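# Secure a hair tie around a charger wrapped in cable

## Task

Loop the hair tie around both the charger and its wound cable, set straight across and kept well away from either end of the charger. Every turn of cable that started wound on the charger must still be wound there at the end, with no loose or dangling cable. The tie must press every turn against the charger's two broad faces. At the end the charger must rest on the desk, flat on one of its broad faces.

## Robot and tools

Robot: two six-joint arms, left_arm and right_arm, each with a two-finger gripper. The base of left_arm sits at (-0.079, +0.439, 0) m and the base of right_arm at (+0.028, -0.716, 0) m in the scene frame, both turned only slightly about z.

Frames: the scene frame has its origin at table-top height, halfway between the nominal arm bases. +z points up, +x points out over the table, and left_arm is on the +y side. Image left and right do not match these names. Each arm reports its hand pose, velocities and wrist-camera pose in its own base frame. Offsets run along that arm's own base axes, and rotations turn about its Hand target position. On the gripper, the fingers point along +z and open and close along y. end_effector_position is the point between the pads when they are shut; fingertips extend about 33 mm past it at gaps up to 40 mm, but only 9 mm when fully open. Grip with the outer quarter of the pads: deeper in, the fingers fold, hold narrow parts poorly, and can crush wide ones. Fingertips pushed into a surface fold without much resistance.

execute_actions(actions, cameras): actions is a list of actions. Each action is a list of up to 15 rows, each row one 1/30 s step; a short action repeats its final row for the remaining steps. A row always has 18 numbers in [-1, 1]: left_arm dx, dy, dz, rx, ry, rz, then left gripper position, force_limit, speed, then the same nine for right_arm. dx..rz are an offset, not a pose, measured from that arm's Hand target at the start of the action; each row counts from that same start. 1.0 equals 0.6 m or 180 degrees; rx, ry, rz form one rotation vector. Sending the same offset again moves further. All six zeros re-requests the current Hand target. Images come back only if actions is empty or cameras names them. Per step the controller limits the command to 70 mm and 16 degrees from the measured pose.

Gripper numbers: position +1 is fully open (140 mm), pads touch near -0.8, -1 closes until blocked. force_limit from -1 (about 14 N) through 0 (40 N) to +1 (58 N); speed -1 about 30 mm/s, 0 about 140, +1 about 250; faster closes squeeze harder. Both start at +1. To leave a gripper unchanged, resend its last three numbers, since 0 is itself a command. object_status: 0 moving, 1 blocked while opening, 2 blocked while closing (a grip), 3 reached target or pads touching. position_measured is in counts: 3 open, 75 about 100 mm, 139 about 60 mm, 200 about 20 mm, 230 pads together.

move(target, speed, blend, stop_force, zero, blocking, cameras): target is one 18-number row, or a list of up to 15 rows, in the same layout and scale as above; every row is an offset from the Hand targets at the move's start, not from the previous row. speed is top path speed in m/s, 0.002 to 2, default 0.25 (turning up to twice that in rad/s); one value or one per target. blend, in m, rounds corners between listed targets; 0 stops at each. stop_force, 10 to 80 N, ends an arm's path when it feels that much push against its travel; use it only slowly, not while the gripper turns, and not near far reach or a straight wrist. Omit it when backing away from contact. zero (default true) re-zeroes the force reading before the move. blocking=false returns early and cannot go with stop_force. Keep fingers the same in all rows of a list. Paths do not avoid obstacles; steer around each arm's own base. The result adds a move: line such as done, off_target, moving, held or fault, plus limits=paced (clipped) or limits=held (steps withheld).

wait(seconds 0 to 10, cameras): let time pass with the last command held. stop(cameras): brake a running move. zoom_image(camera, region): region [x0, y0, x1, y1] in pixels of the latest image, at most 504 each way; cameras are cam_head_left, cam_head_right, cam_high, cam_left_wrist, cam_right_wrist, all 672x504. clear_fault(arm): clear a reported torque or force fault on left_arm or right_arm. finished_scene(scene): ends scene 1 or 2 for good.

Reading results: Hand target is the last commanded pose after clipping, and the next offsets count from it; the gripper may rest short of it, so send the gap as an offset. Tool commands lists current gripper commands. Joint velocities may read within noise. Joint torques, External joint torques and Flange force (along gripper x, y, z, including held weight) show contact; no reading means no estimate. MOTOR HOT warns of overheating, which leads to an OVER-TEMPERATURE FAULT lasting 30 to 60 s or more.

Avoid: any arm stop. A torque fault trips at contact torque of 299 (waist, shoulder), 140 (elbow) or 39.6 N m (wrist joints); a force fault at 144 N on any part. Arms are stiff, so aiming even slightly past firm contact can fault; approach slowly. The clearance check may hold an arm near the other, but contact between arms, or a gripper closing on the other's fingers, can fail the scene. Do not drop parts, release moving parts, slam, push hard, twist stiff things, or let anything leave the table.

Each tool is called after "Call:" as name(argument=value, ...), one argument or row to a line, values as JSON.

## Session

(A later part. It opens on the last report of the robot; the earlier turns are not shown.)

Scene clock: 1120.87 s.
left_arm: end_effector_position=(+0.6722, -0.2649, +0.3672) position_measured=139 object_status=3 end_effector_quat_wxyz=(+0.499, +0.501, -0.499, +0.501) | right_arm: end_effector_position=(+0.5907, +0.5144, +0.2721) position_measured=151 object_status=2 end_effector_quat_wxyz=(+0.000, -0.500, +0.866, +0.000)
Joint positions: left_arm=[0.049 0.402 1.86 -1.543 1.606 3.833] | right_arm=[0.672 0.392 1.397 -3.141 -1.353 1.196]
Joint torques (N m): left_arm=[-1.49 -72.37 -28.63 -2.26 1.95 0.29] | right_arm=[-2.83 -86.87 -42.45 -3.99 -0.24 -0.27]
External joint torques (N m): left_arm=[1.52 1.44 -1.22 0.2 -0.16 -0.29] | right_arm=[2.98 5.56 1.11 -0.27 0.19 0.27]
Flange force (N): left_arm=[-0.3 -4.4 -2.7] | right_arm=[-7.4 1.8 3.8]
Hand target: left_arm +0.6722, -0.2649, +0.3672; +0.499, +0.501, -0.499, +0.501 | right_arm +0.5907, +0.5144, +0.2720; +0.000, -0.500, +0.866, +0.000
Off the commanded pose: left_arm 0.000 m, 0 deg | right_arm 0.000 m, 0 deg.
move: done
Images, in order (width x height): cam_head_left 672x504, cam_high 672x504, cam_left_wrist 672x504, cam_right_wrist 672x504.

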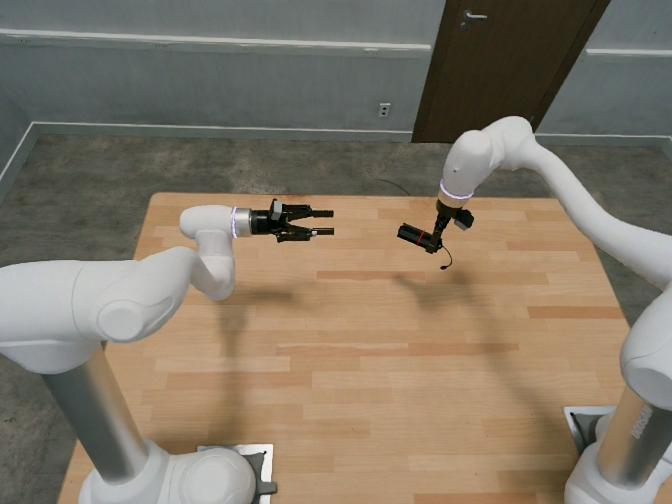

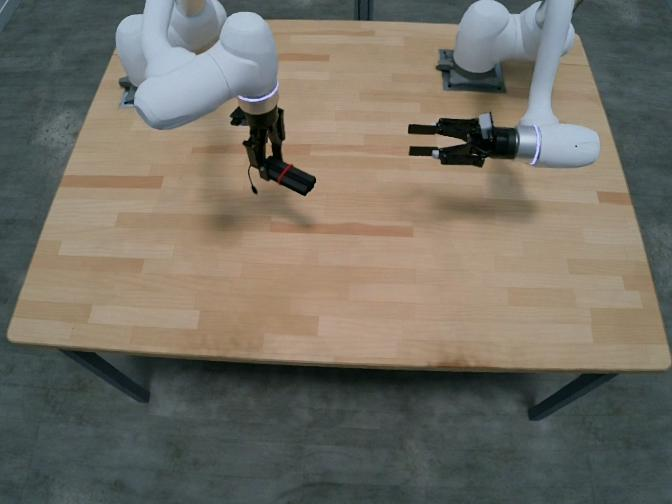

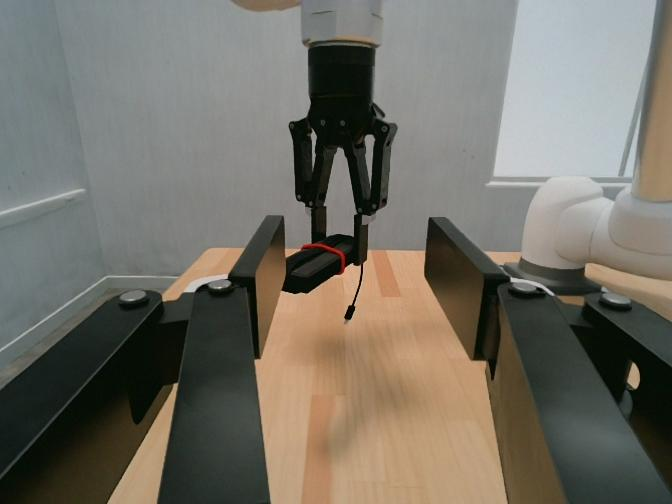

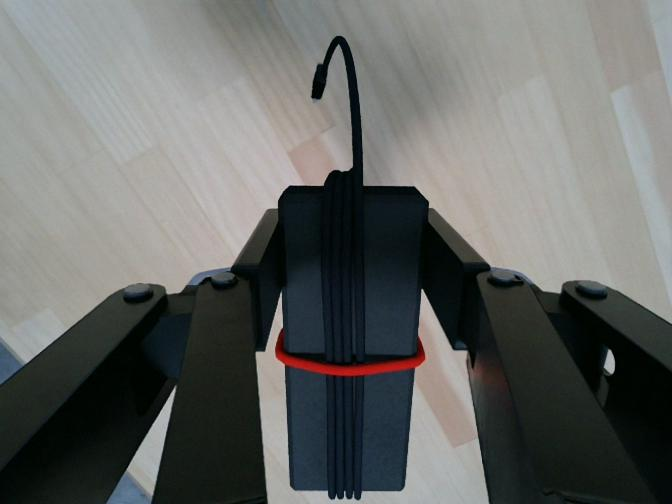

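Call:
move(
  target=[
    [0, 0, 0, 0, 0, 0, -0.08, 0, -1, 0, 0, -0.285, 0, 0, 0, -1, 0, -1],
    [0, 0, 0, 0, 0, 0, -0.08, 0, -1, 0.05, 0.0866, -0.335, 0, 0, 0, -1, 0, -1],
  ],
  speed=[0.1, 0.05],
  blend=[0.01, 0],
  cameras=["cam_right_wrist", "cam_high", "cam_left_wrist"],
)

Call:
zoom_image(
  camera="cam_right_wrist",
  region=[200, 0, 560, 400],
)

Scene clock: 1130.60 s.
left_arm: end_effector_position=(+0.6722, -0.2649, +0.3672) position_measured=139 object_status=3 end_effector_quat_wxyz=(+0.499, +0.501, -0.499, +0.501) | right_arm: end_effector_position=(+0.6207, +0.5663, +0.0711) position_measured=151 object_status=2 end_effector_quat_wxyz=(+0.000, -0.500, +0.866, +0.000)
Joint positions: left_arm=[0.049 0.402 1.86 -1.543 1.606 3.833] | right_arm=[0.698 0.593 1.468 -3.141 -1.081 1.222]
Joint torques (N m): left_arm=[-1.08 -72.18 -28.52 -2.23 1.92 0.37] | right_arm=[-2.02 -102.01 -38.18 -3.56 -0.21 -0.31]
External joint torques (N m): left_arm=[0.88 1.5 -1.28 0.17 -0.14 -0.37] | right_arm=[2.13 5.32 0.45 -0.33 0.16 0.31]
Flange force (N): left_arm=[-0.2 -4.7 -1.8] | right_arm=[-7.0 0.8 4.6]
Hand target: left_arm +0.6722, -0.2649, +0.3672; +0.499, +0.501, -0.499, +0.501 | right_arm +0.6207, +0.5663, +0.0710; +0.000, -0.500, +0.866, +0.000
Off the commanded pose: left_arm 0.000 m, 0 deg | right_arm 0.000 m, 0 deg.
move: done
Images, in order (width x height): cam_high 672x504, cam_left_wrist 672x504, cam_right_wrist 672x504.

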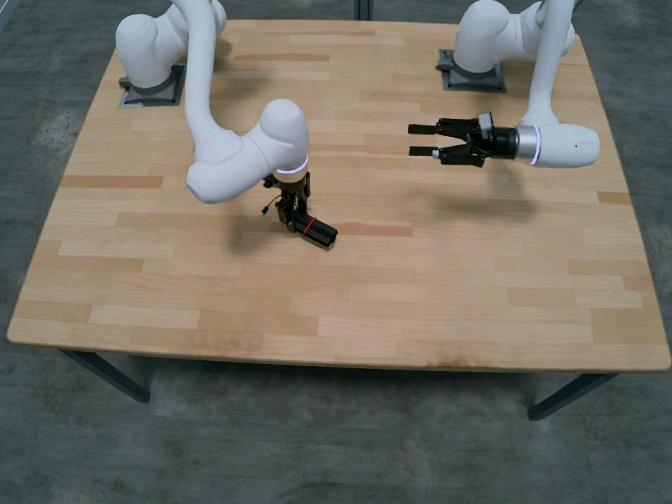

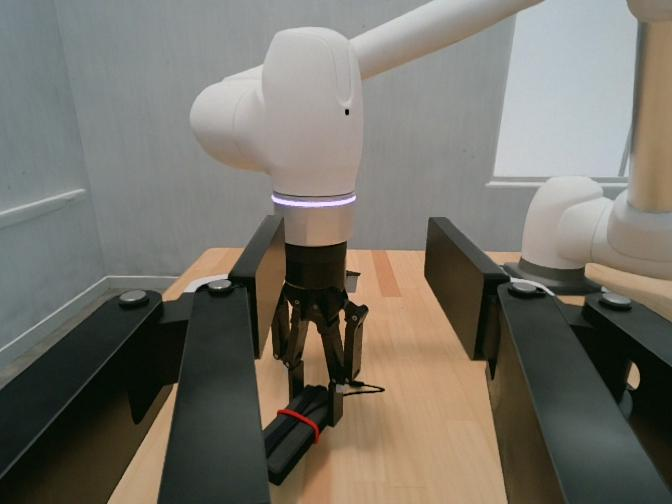

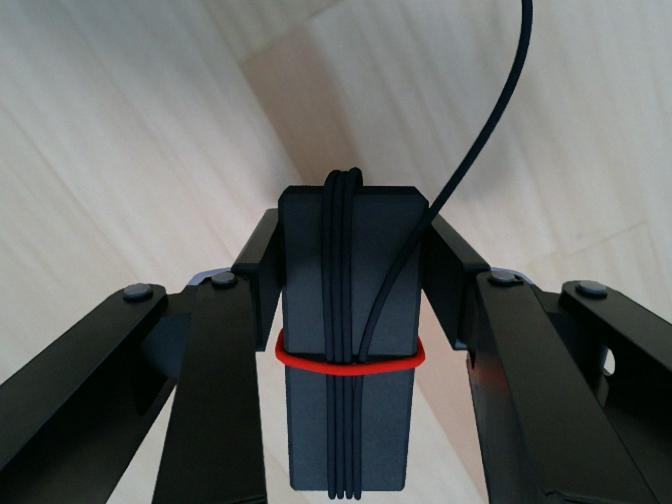

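Scaled by 1.260.

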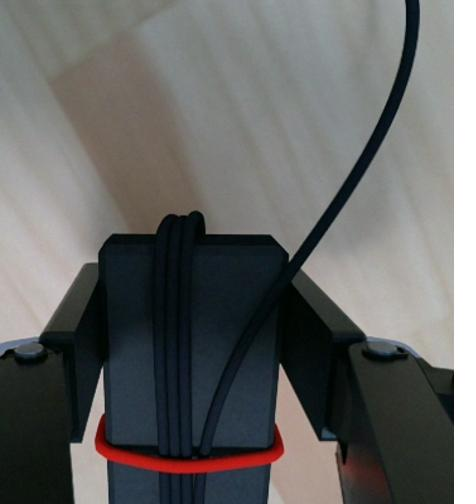

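Call:
move(
  target=[
    [0, 0, 0, 0, 0, 0, -0.08, 0, -1, 0, 0, 0.2, 0, 0, 0, -1, 0, -1],
    [0, 0, 0, 0, 0, 0, -0.08, 0, -1, -0.06, -0.12, 0.37, 0.5, 0, 0, -1, 0, -1],
  ],
  speed=[0.2, 0.25],
  blend=[0.03, 0],
  cameras=["cam_right_wrist"],
)

Call:
zoom_image(
  camera="cam_right_wrist",
  region=[200, 0, 560, 400],
)

Scene clock: 1167.03 s.
left_arm: end_effector_position=(+0.6722, -0.2649, +0.3672) position_measured=139 object_status=3 end_effector_quat_wxyz=(+0.499, +0.501, -0.499, +0.501) | right_arm: end_effector_position=(+0.5847, +0.4943, +0.2931) position_measured=151 object_status=2 end_effector_quat_wxyz=(+0.353, -0.354, +0.612, +0.613)
Joint positions: left_arm=[0.049 0.402 1.86 -1.543 1.606 3.833] | right_arm=[0.213 0.409 2.034 -1.407 -1.435 -0.36]
Joint torques (N m): left_arm=[-1.16 -72.07 -28.65 -2.26 1.96 0.3] | right_arm=[-2.1 -70.15 -25.56 3.3 -3.23 -0.34]
External joint torques (N m): left_arm=[1.13 1.2 -1.18 0.2 -0.17 -0.3] | right_arm=[2.18 3.41 0.84 -1.08 1.05 0.37]
Flange force (N): left_arm=[0.0 -4.1 -2.1] | right_arm=[2.3 -3.7 3.9]
Hand target: left_arm +0.6722, -0.2649, +0.3672; +0.499, +0.501, -0.499, +0.501 | right_arm +0.5847, +0.4943, +0.2930; +0.353, -0.354, +0.612, +0.613
Off the commanded pose: left_arm 0.000 m, 0 deg | right_arm 0.000 m, 0 deg.
move: done
Images, in order (width x height): cam_right_wrist 672x504.

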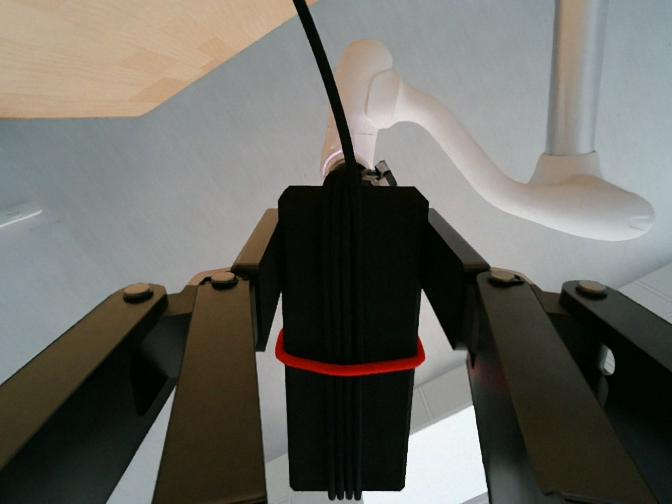

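Scaled by 1.260.

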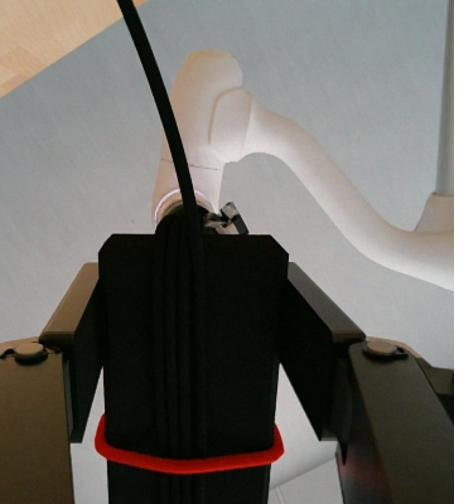

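Call:
move(
  target=[
    [0, 0, 0, 0, 0, 0, -0.08, 0, -1, 0, -0.03, -0.05, -0.5, 0, 0, -1, 0, -1],
  ],
  speed=[0.25],
  cameras=["cam_right_wrist", "cam_left_wrist"],
)

Call:
zoom_image(
  camera="cam_right_wrist",
  region=[200, 0, 560, 400],
)

Call:
zoom_image(
  camera="cam_left_wrist",
  region=[260, 180, 440, 340],
)

Scene clock: 1179.87 s.
left_arm: end_effector_position=(+0.6722, -0.2649, +0.3672) position_measured=139 object_status=3 end_effector_quat_wxyz=(+0.499, +0.501, -0.499, +0.501) | right_arm: end_effector_position=(+0.5847, +0.4763, +0.2631) position_measured=151 object_status=2 end_effector_quat_wxyz=(+0.000, -0.500, +0.866, +0.000)
Joint positions: left_arm=[0.049 0.402 1.86 -1.543 1.606 3.833] | right_arm=[0.638 0.349 1.474 -3.141 -1.319 1.162]
Joint torques (N m): left_arm=[-1.21 -72.28 -28.66 -2.22 1.92 0.33] | right_arm=[-2.36 -81.55 -42.08 -3.96 -0.19 -0.29]
External joint torques (N m): left_arm=[1.32 1.32 -1.19 0.16 -0.13 -0.33] | right_arm=[2.53 3.83 0.7 -0.3 0.14 0.29]
Flange force (N): left_arm=[-0.1 -4.3 -2.4] | right_arm=[-5.6 1.9 2.7]
Hand target: left_arm +0.6722, -0.2649, +0.3672; +0.499, +0.501, -0.499, +0.501 | right_arm +0.5847, +0.4763, +0.2630; +0.000, -0.500, +0.866, +0.000
Off the commanded pose: left_arm 0.000 m, 0 deg | right_arm 0.000 m, 0 deg.
move: done
Images, in order (width x height): cam_left_wrist 672x504, cam_right_wrist 672x504.

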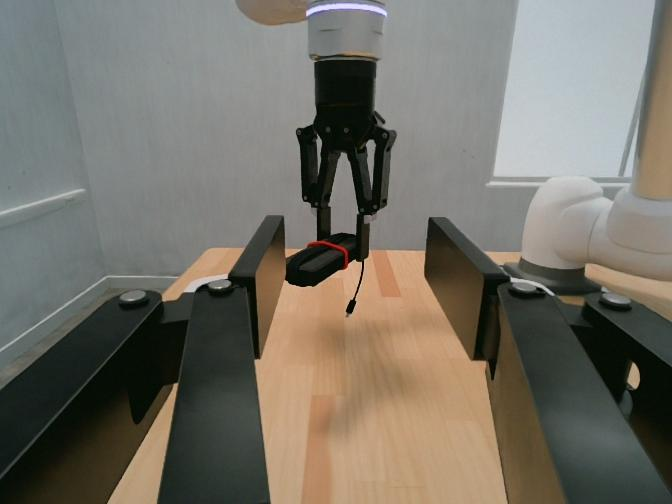

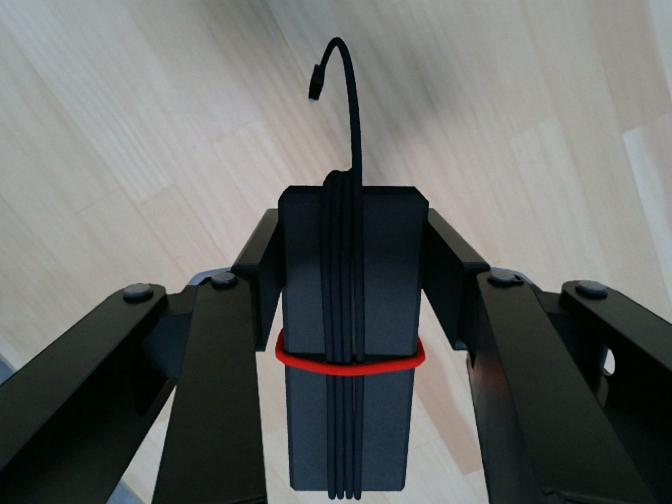

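Scaled by 1.260.

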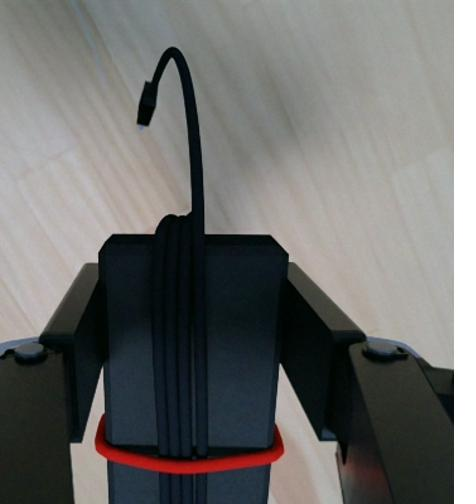

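Scaled by 2.800.

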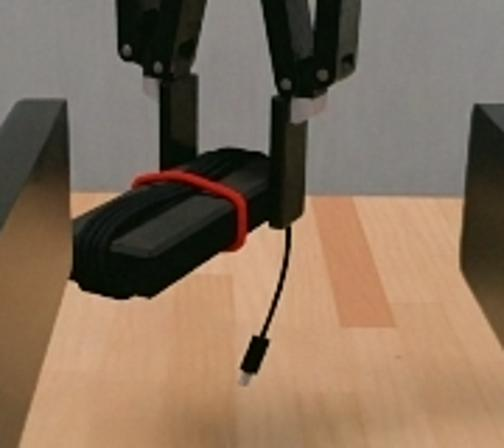

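Call:
move(
  target=[
    [0, 0, 0, 0, 0, 0, -0.08, 0, -1, 0, 0, -0.2633, 0, 0, 0, -1, 0, -1],
    [0, 0, 0, 0, 0, 0, -0.08, 0, -1, 0.0263, 0.0965, -0.285, 0, 0, 0, -1, 0, -1],
  ],
  speed=[0.12, 0.05],
  blend=[0.01, 0],
  cameras=["cam_right_wrist", "cam_left_wrist"],
)

Call:
zoom_image(
  camera="cam_right_wrist",
  region=[200, 0, 560, 400],
)

Call:
zoom_image(
  camera="cam_left_wrist",
  region=[240, 280, 440, 480],
)

Scene clock: 1194.03 s.
left_arm: end_effector_position=(+0.6722, -0.2649, +0.3672) position_measured=139 object_status=3 end_effector_quat_wxyz=(+0.499, +0.501, -0.499, +0.501) | right_arm: end_effector_position=(+0.6005, +0.5342, +0.0921) position_measured=151 object_status=2 end_effector_quat_wxyz=(+0.000, -0.500, +0.866, +0.000)
Joint positions: left_arm=[0.049 0.402 1.86 -1.543 1.606 3.833] | right_arm=[0.684 0.525 1.539 -3.141 -1.079 1.208]
Joint torques (N m): left_arm=[-1.44 -72.41 -28.71 -2.24 1.95 0.31] | right_arm=[-2.07 -95.41 -38.04 -3.57 -0.25 -0.34]
External joint torques (N m): left_arm=[1.12 1.57 -1.14 0.15 -0.16 -0.31] | right_arm=[1.97 4.63 0.37 -0.33 0.2 0.34]
Flange force (N): left_arm=[-0.4 -4.5 -2.1] | right_arm=[-6.3 0.9 4.1]
Hand target: left_arm +0.6722, -0.2649, +0.3672; +0.499, +0.501, -0.499, +0.501 | right_arm +0.6005, +0.5342, +0.0920; +0.000, -0.500, +0.866, +0.000
Off the commanded pose: left_arm 0.000 m, 0 deg | right_arm 0.000 m, 0 deg.
move: done
Images, in order (width x height): cam_left_wrist 672x504, cam_right_wrist 672x504.

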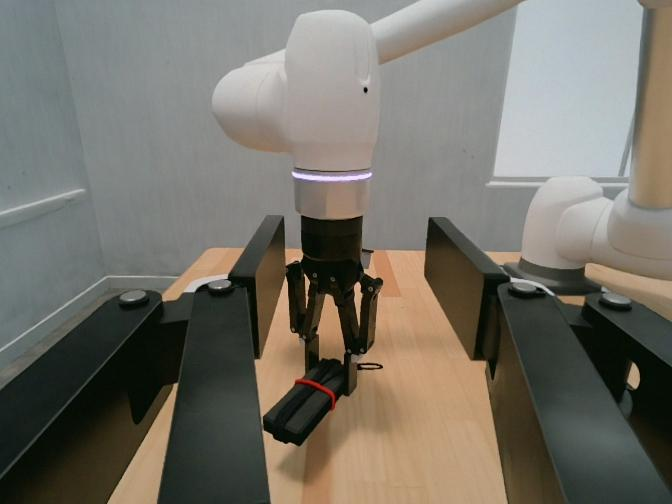

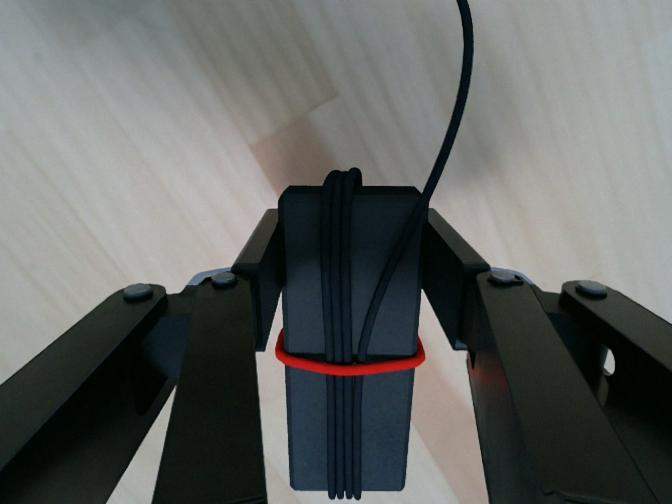

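Scaled by 1.260.

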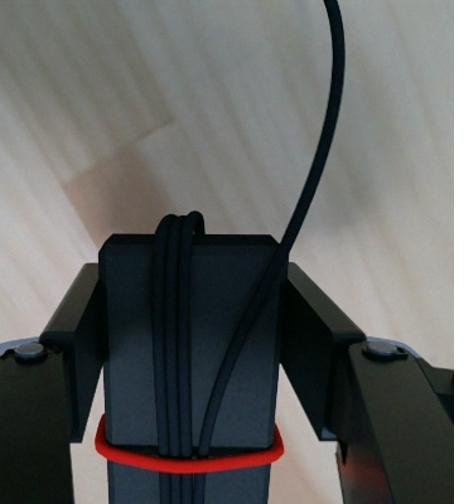

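Scaled by 2.520.

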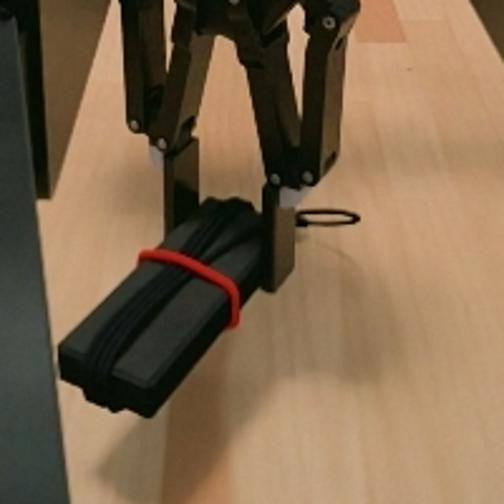

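Call:
move(
  target=[
    [0, 0, 0, 0, 0, 0, -0.08, 0, -1, 0.03, 0.09, -0.07, 0, 0, 0, -1, 0, -1],
  ],
  speed=[0.06],
  cameras=["cam_right_wrist", "cam_left_wrist"],
)

Call:
zoom_image(
  camera="cam_right_wrist",
  region=[200, 0, 560, 400],
)

Call:
zoom_image(
  camera="cam_left_wrist",
  region=[240, 304, 440, 504],
)

Scene clock: 1206.67 s.
left_arm: end_effector_position=(+0.6722, -0.2649, +0.3672) position_measured=139 object_status=3 end_effector_quat_wxyz=(+0.499, +0.501, -0.499, +0.501) | right_arm: end_effector_position=(+0.6185, +0.5882, +0.0501) position_measured=151 object_status=2 end_effector_quat_wxyz=(+0.000, -0.500, +0.866, +0.000)
Joint positions: left_arm=[0.049 0.402 1.86 -1.543 1.606 3.833] | right_arm=[0.72 0.628 1.45 -3.141 -1.064 1.244]
Joint torques (N m): left_arm=[-1.35 -72.21 -28.59 -2.27 1.94 0.31] | right_arm=[-2.07 -104.38 -37.98 -3.49 -0.25 -0.26]
External joint torques (N m): left_arm=[1.24 1.63 -1.2 0.2 -0.16 -0.31] | right_arm=[1.59 5.59 0.89 -0.35 0.19 0.26]
Flange force (N): left_arm=[-0.5 -4.7 -2.3] | right_arm=[-6.0 0.5 5.3]
Hand target: left_arm +0.6722, -0.2649, +0.3672; +0.499, +0.501, -0.499, +0.501 | right_arm +0.6185, +0.5882, +0.0500; +0.000, -0.500, +0.866, +0.000
Off the commanded pose: left_arm 0.000 m, 0 deg | right_arm 0.000 m, 0 deg.
move: done
Images, in order (width x height): cam_left_wrist 672x504, cam_right_wrist 672x504.

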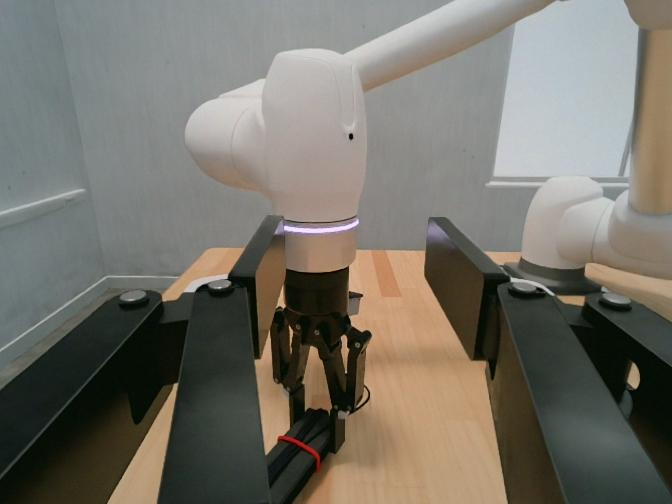

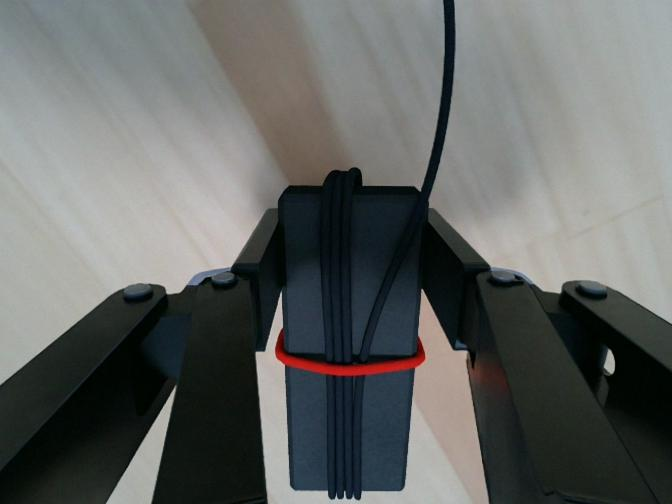

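Scaled by 1.260.

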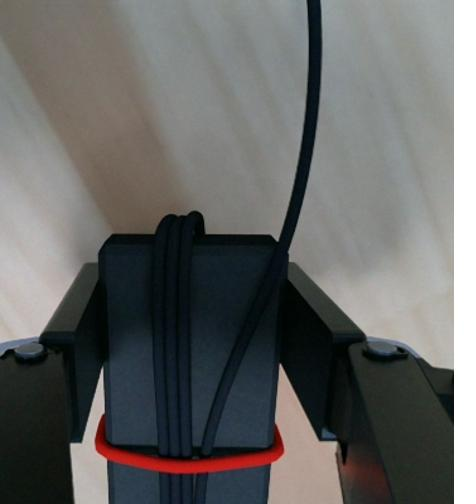

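Scaled by 2.520.

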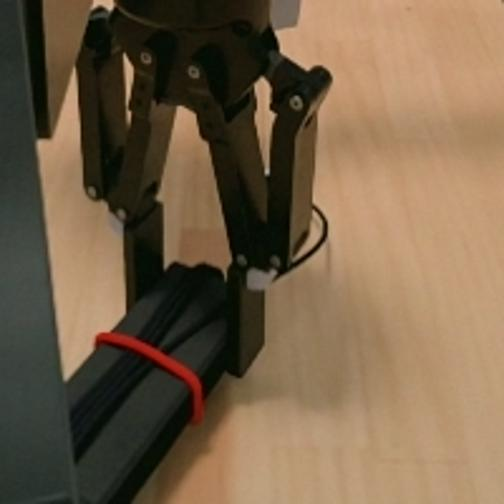

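Call:
move(
  target=[0, 0, 0, 0, 0, 0, -0.08, 0, -1, 0, 0, -0.035, 0, 0, 0, -1, 0, -1],
  speed=0.008,
  stop_force=10,
)

Scene clock: 1211.90 s.
left_arm: end_effector_position=(+0.6722, -0.2649, +0.3672) position_measured=139 object_status=3 end_effector_quat_wxyz=(+0.499, +0.501, -0.499, +0.501) | right_arm: end_effector_position=(+0.6185, +0.5883, +0.0349) position_measured=151 object_status=2 end_effector_quat_wxyz=(+0.000, -0.500, +0.866, +0.000)
Joint positions: left_arm=[0.049 0.402 1.86 -1.543 1.606 3.833] | right_arm=[0.72 0.641 1.459 -3.141 -1.042 1.244]
Joint torques (N m): left_arm=[-1.37 -72.18 -28.62 -2.25 1.92 0.31] | right_arm=[-1.07 -92.19 -31.33 -3.22 0.07 -0.31]
External joint torques (N m): left_arm=[1.54 1.25 -1.22 0.2 -0.13 -0.31] | right_arm=[1.17 -7.28 -5.31 -0.55 -0.13 0.31]
Flange force (N): left_arm=[0.0 -4.2 -2.7] | right_arm=[-3.5 0.8 -9.5]
Hand target: left_arm +0.6722, -0.2649, +0.3672; +0.499, +0.501, -0.499, +0.501 | right_arm +0.6185, +0.5882, +0.0349; +0.000, -0.500, +0.866, +0.000 (not the last commanded pose)
Off the commanded pose: left_arm 0.000 m, 0 deg | right_arm 0.006 m, 0 deg.
move: contact (right_arm)

Call:
move(
  target=[0, 0, 0, 0, 0, 0, -0.08, 0, -1, 0, 0, 0.001, 0, 0, 0, 0.05, 0, -1],
  speed=0.01,
  cameras=["cam_right_wrist", "cam_left_wrist"],
)

Call:
zoom_image(
  camera="cam_right_wrist",
  region=[200, 0, 560, 400],
)

Call:
zoom_image(
  camera="cam_left_wrist",
  region=[240, 304, 440, 504],
)

Scene clock: 1217.27 s.
left_arm: end_effector_position=(+0.6722, -0.2649, +0.3672) position_measured=139 object_status=3 end_effector_quat_wxyz=(+0.499, +0.501, -0.499, +0.501) | right_arm: end_effector_position=(+0.6185, +0.5882, +0.0355) position_measured=123 object_status=0 end_effector_quat_wxyz=(+0.000, -0.500, +0.866, +0.000)
Joint positions: left_arm=[0.049 0.402 1.86 -1.543 1.606 3.833] | right_arm=[0.72 0.64 1.459 -3.141 -1.043 1.244]
Joint torques (N m): left_arm=[-1.09 -72.26 -28.72 -2.21 1.95 0.28] | right_arm=[-2.13 -102.34 -36 -3.57 -0.35 -0.26]
External joint torques (N m): left_arm=[0.93 1.56 -1.08 0.15 -0.17 -0.28] | right_arm=[2.14 3.09 -0.58 -0.21 0.29 0.26]
Flange force (N): left_arm=[-0.5 -4.3 -1.7] | right_arm=[-6.1 1.1 2.6]
Hand target: left_arm +0.6722, -0.2649, +0.3672; +0.499, +0.501, -0.499, +0.501 | right_arm +0.6185, +0.5882, +0.0355; +0.000, -0.500, +0.866, +0.000
Off the commanded pose: left_arm 0.000 m, 0 deg | right_arm 0.000 m, 0 deg.
move: done
Images, in order (width x height): cam_left_wrist 672x504, cam_right_wrist 672x504.

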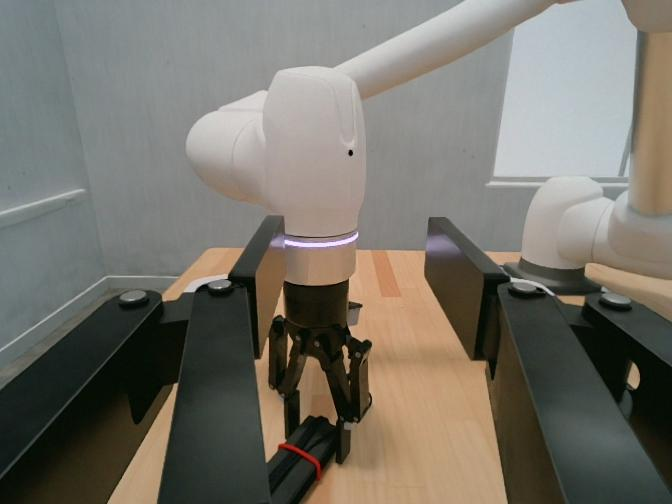

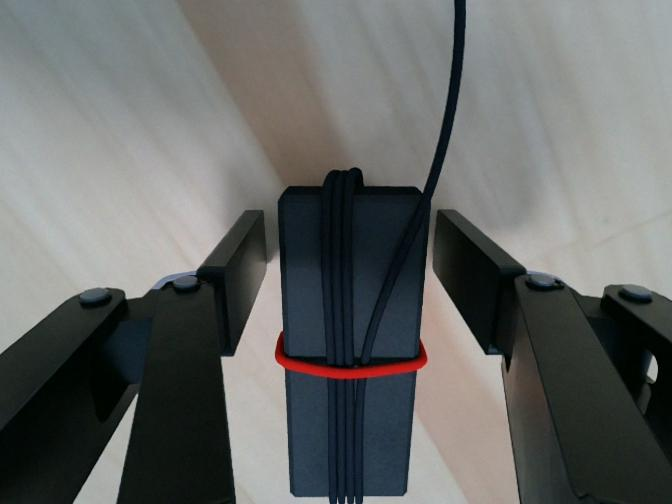

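Scaled by 1.260.

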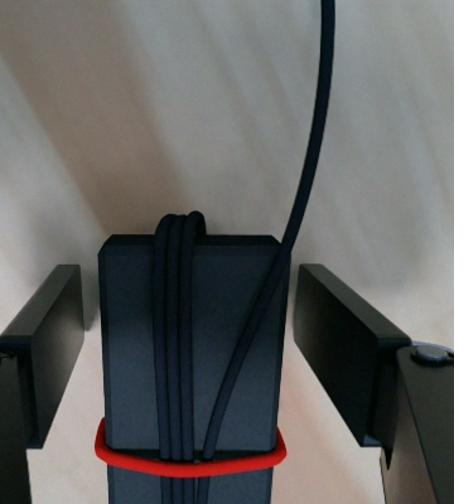

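Scaled by 2.520.

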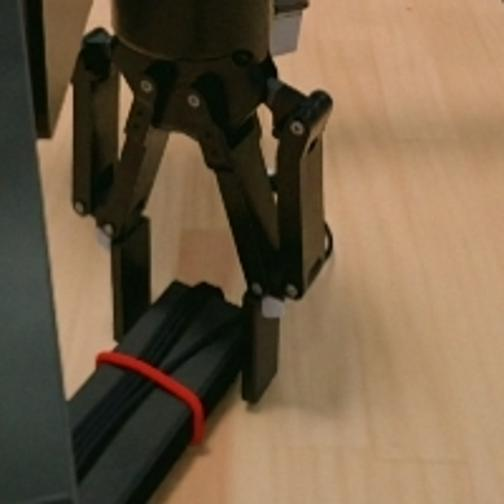

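Call:
move(
  target=[0, 0, 0, 0, 0, 0, -0.08, 0, -1, 0, 0, 0.25, 0, 0, 0, 0.05, 0, -1],
  speed=0.1,
  cameras=["all"],
)

Call:
zoom_image(
  camera="cam_right_wrist",
  region=[200, 40, 560, 400],
)

Call:
zoom_image(
  camera="cam_left_wrist",
  region=[240, 304, 440, 504],
)

Call:
zoom_image(
  camera="cam_high",
  region=[240, 170, 350, 260],
)

Call:
zoom_image(
  camera="cam_head_right",
  region=[360, 240, 460, 330],
)

Scene clock: 1225.30 s.
left_arm: end_effector_position=(+0.6722, -0.2649, +0.3672) position_measured=139 object_status=3 end_effector_quat_wxyz=(+0.499, +0.501, -0.499, +0.501) | right_arm: end_effector_position=(+0.6185, +0.5882, +0.1855) position_measured=123 object_status=3 end_effector_quat_wxyz=(+0.000, -0.500, +0.866, +0.000)
Joint positions: left_arm=[0.049 0.402 1.86 -1.543 1.606 3.833] | right_arm=[0.72 0.541 1.331 -3.141 -1.27 1.244]
Joint torques (N m): left_arm=[-1.21 -72.19 -28.63 -2.24 1.91 0.29] | right_arm=[-2.12 -97.81 -39.52 -3.92 -0.36 -0.3]
External joint torques (N m): left_arm=[1.06 1.36 -1.19 0.18 -0.12 -0.29] | right_arm=[2.05 2.85 -1.21 -0.28 0.31 0.3]
Flange force (N): left_arm=[-0.2 -4.3 -2.0] | right_arm=[-7.9 0.5 0.6]
Hand target: left_arm +0.6722, -0.2649, +0.3672; +0.499, +0.501, -0.499, +0.501 | right_arm +0.6185, +0.5882, +0.1855; +0.000, -0.500, +0.866, +0.000
Off the commanded pose: left_arm 0.000 m, 0 deg | right_arm 0.000 m, 0 deg.
move: done

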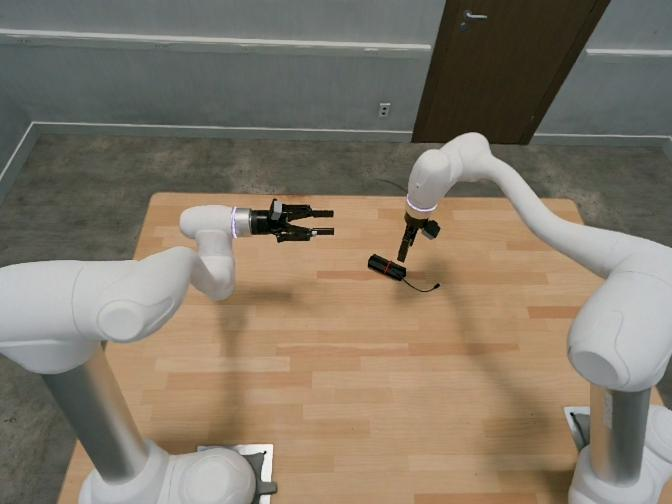

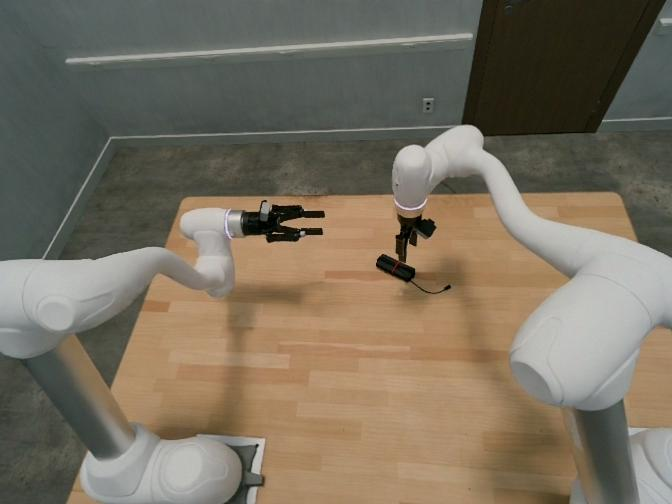

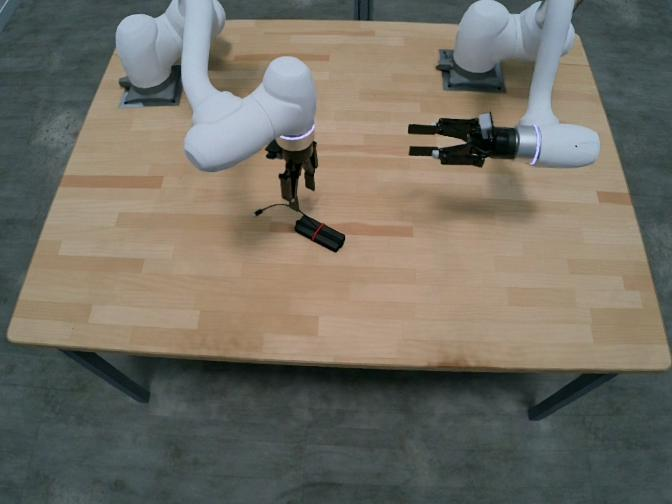

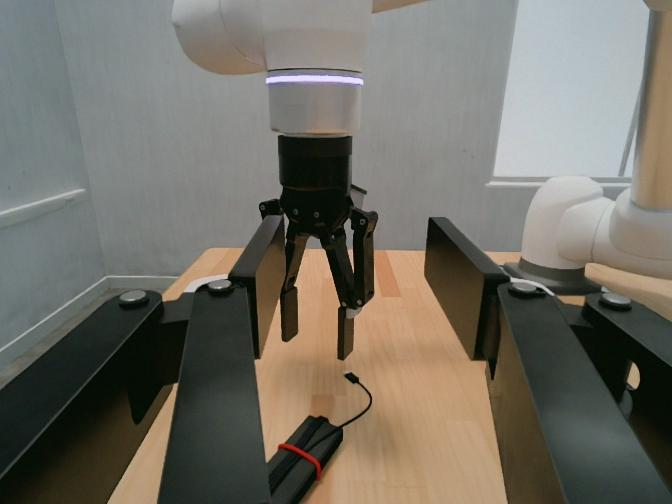

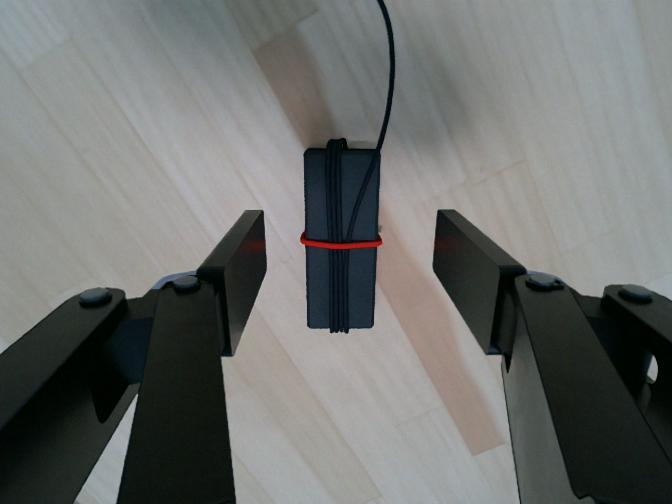

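Scaled by 1.400.

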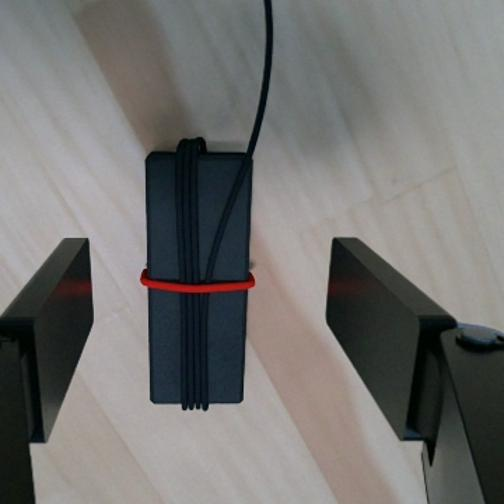

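Scaled by 2.520.

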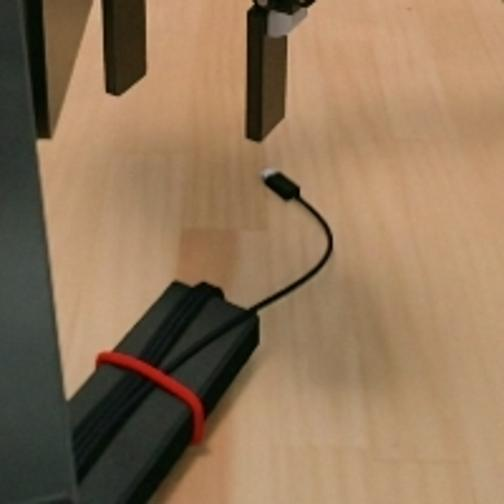

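Scaled by 4.582.

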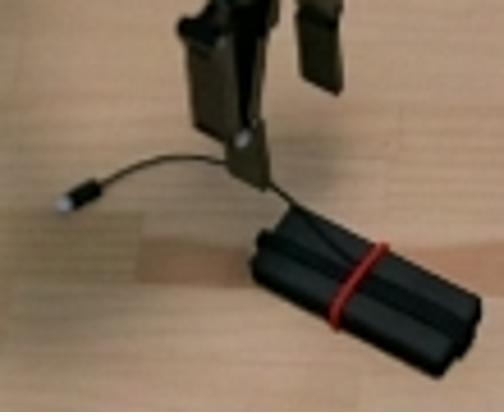

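Scaled by 5.040.

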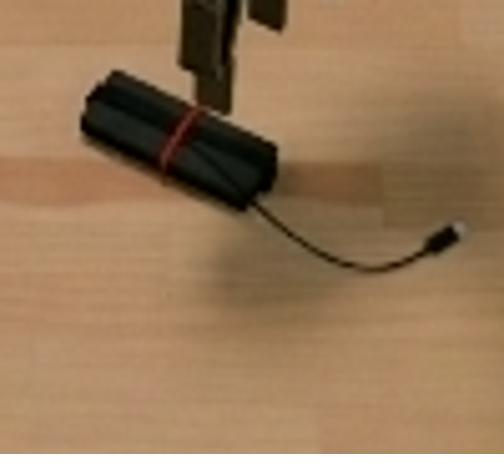

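Call:
execute_actions(
  actions=[],
)

Scene clock: 1245.97 s.
left_arm: end_effector_position=(+0.6722, -0.2649, +0.3672) position_measured=139 object_status=3 end_effector_quat_wxyz=(+0.499, +0.501, -0.499, +0.501) | right_arm: end_effector_position=(+0.6185, +0.5882, +0.1855) position_measured=123 object_status=3 end_effector_quat_wxyz=(+0.000, -0.500, +0.866, +0.000)
Joint positions: left_arm=[0.049 0.402 1.86 -1.543 1.606 3.833] | right_arm=[0.72 0.541 1.331 -3.141 -1.27 1.244]
Joint velocities: within noise
Joint torques (N m): left_arm=[-1.25 -72.17 -28.66 -2.24 1.92 0.3] | right_arm=[-2.12 -97.27 -39.84 -3.89 -0.32 -0.27]
External joint torques (N m): left_arm=[1.31 1.4 -1.15 0.19 -0.13 -0.3] | right_arm=[2.23 2.95 -0.57 -0.27 0.26 0.27]
Flange force (N): left_arm=[-0.3 -4.3 -2.4] | right_arm=[-6.6 1.1 1.2]
Hand target: left_arm +0.6722, -0.2649, +0.3672; +0.499, +0.501, -0.499, +0.501 | right_arm +0.6185, +0.5882, +0.1855; +0.000, -0.500, +0.866, +0.000
Tool commands: left_gripper/position=-0.08 left_gripper/force_limit=+0.0 left_gripper/speed=-1.0 right_gripper/position=+0.05 right_gripper/force_limit=+0.0 right_gripper/speed=-1.0
Off the commanded pose: left_arm 0.000 m, 0 deg | right_arm 0.000 m, 0 deg.

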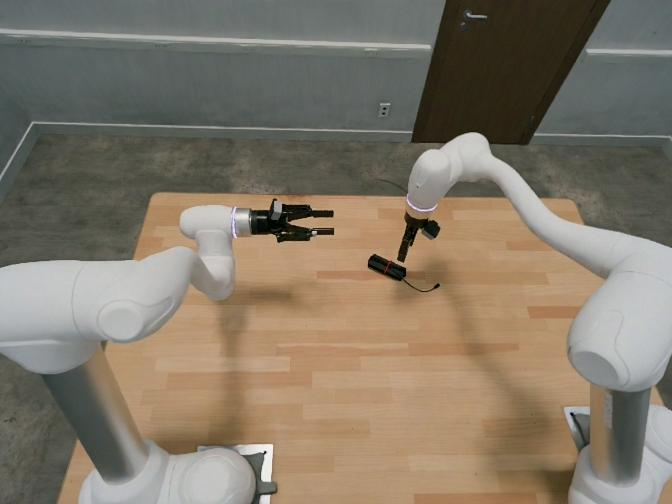

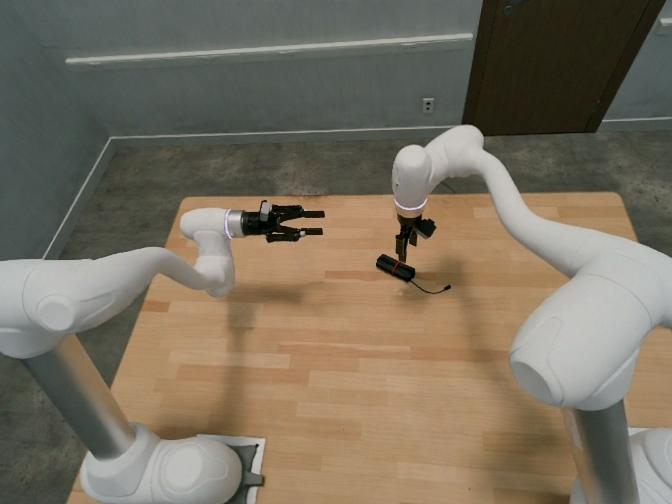

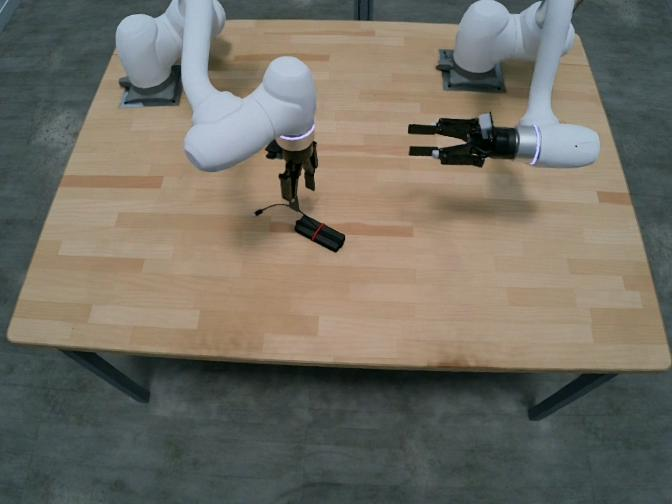

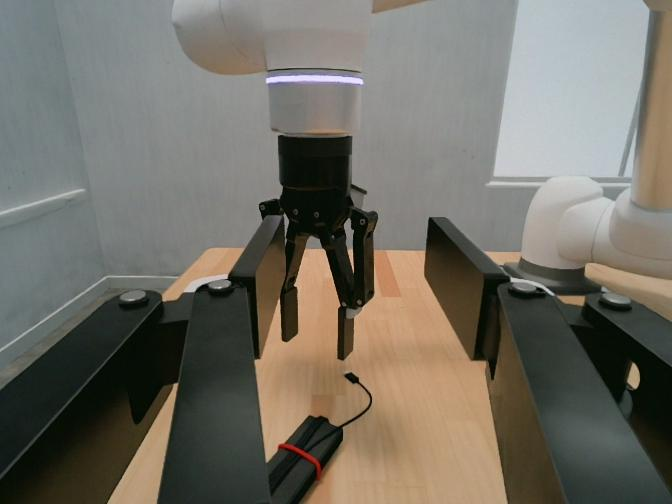

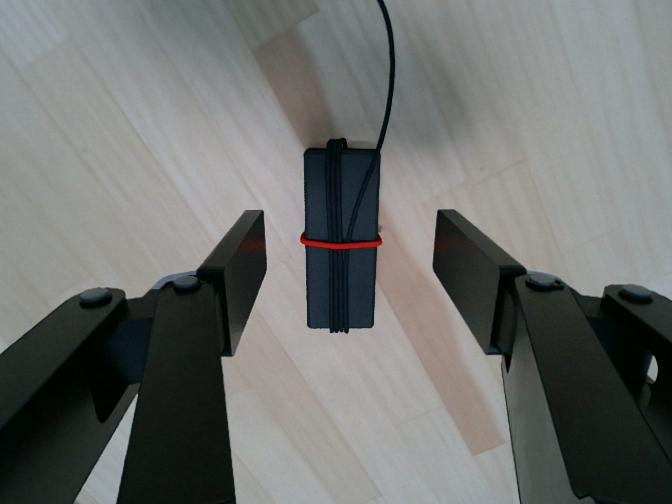

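Call:
zoom_image(
  camera="cam_right_wrist",
  region=[270, 110, 420, 350],
)

Scaled by 2.100.

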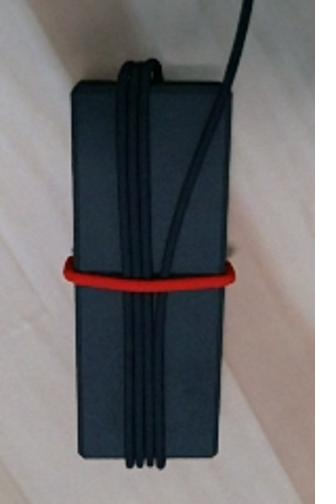

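Call:
move(
  target=[
    [0,0,0,0,0,0,-0.08,0,-1,-0.0957,-0.0257,0,0,0,0,-1,0,0],
    [0,0,0,0,0,0,-0.08,0,-1,-0.0957,-0.0257,-0.142,0,0,0,-1,0,0],
  ],
  speed=[0.15,0.15],
  cameras=["cam_right_wrist","cam_left_wrist"],
)

Scene clock: 1262.53 s.
left_arm: end_effector_position=(+0.6722, -0.2649, +0.3672) position_measured=139 object_status=3 end_effector_quat_wxyz=(+0.499, +0.501, -0.499, +0.501) | right_arm: end_effector_position=(+0.5611, +0.5729, +0.1003) position_measured=233 object_status=3 end_effector_quat_wxyz=(+0.000, -0.500, +0.866, +0.000)
Joint positions: left_arm=[0.049 0.402 1.86 -1.543 1.606 3.833] | right_arm=[0.752 0.516 1.537 -3.141 -1.09 1.277]
Joint torques (N m): left_arm=[-1.37 -72.17 -28.68 -2.25 1.92 0.3] | right_arm=[-2.14 -92.37 -37.12 -3.64 -0.49 -0.31]
External joint torques (N m): left_arm=[1.45 1.56 -1.1 0.2 -0.14 -0.3] | right_arm=[2.08 2.73 -0.65 -0.25 0.43 0.31]
Flange force (N): left_arm=[-0.5 -4.3 -2.6] | right_arm=[-5.7 1.6 2.2]
Hand target: left_arm +0.6722, -0.2649, +0.3672; +0.499, +0.501, -0.499, +0.501 | right_arm +0.5611, +0.5728, +0.1003; +0.000, -0.500, +0.866, +0.000
Off the commanded pose: left_arm 0.000 m, 0 deg | right_arm 0.000 m, 0 deg.
move: done
Images, in order (width x height): cam_left_wrist 672x504, cam_right_wrist 672x504.

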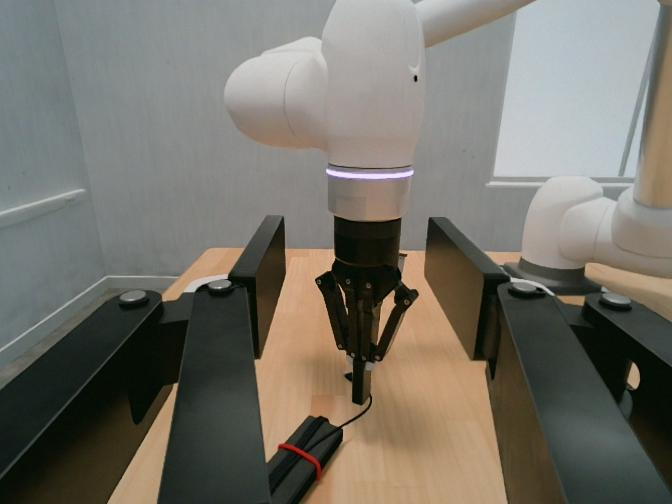

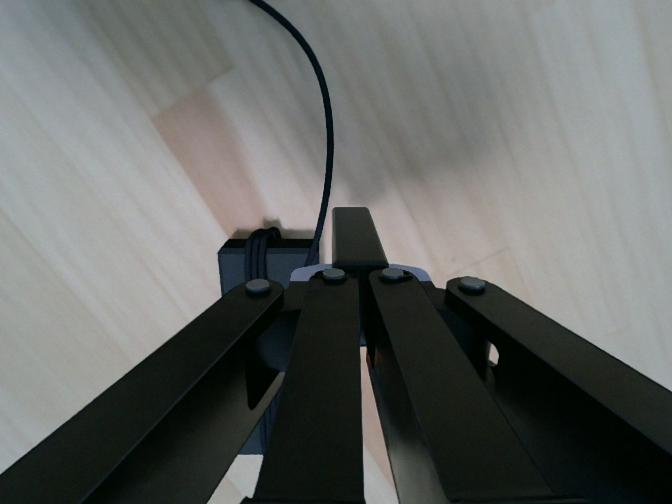

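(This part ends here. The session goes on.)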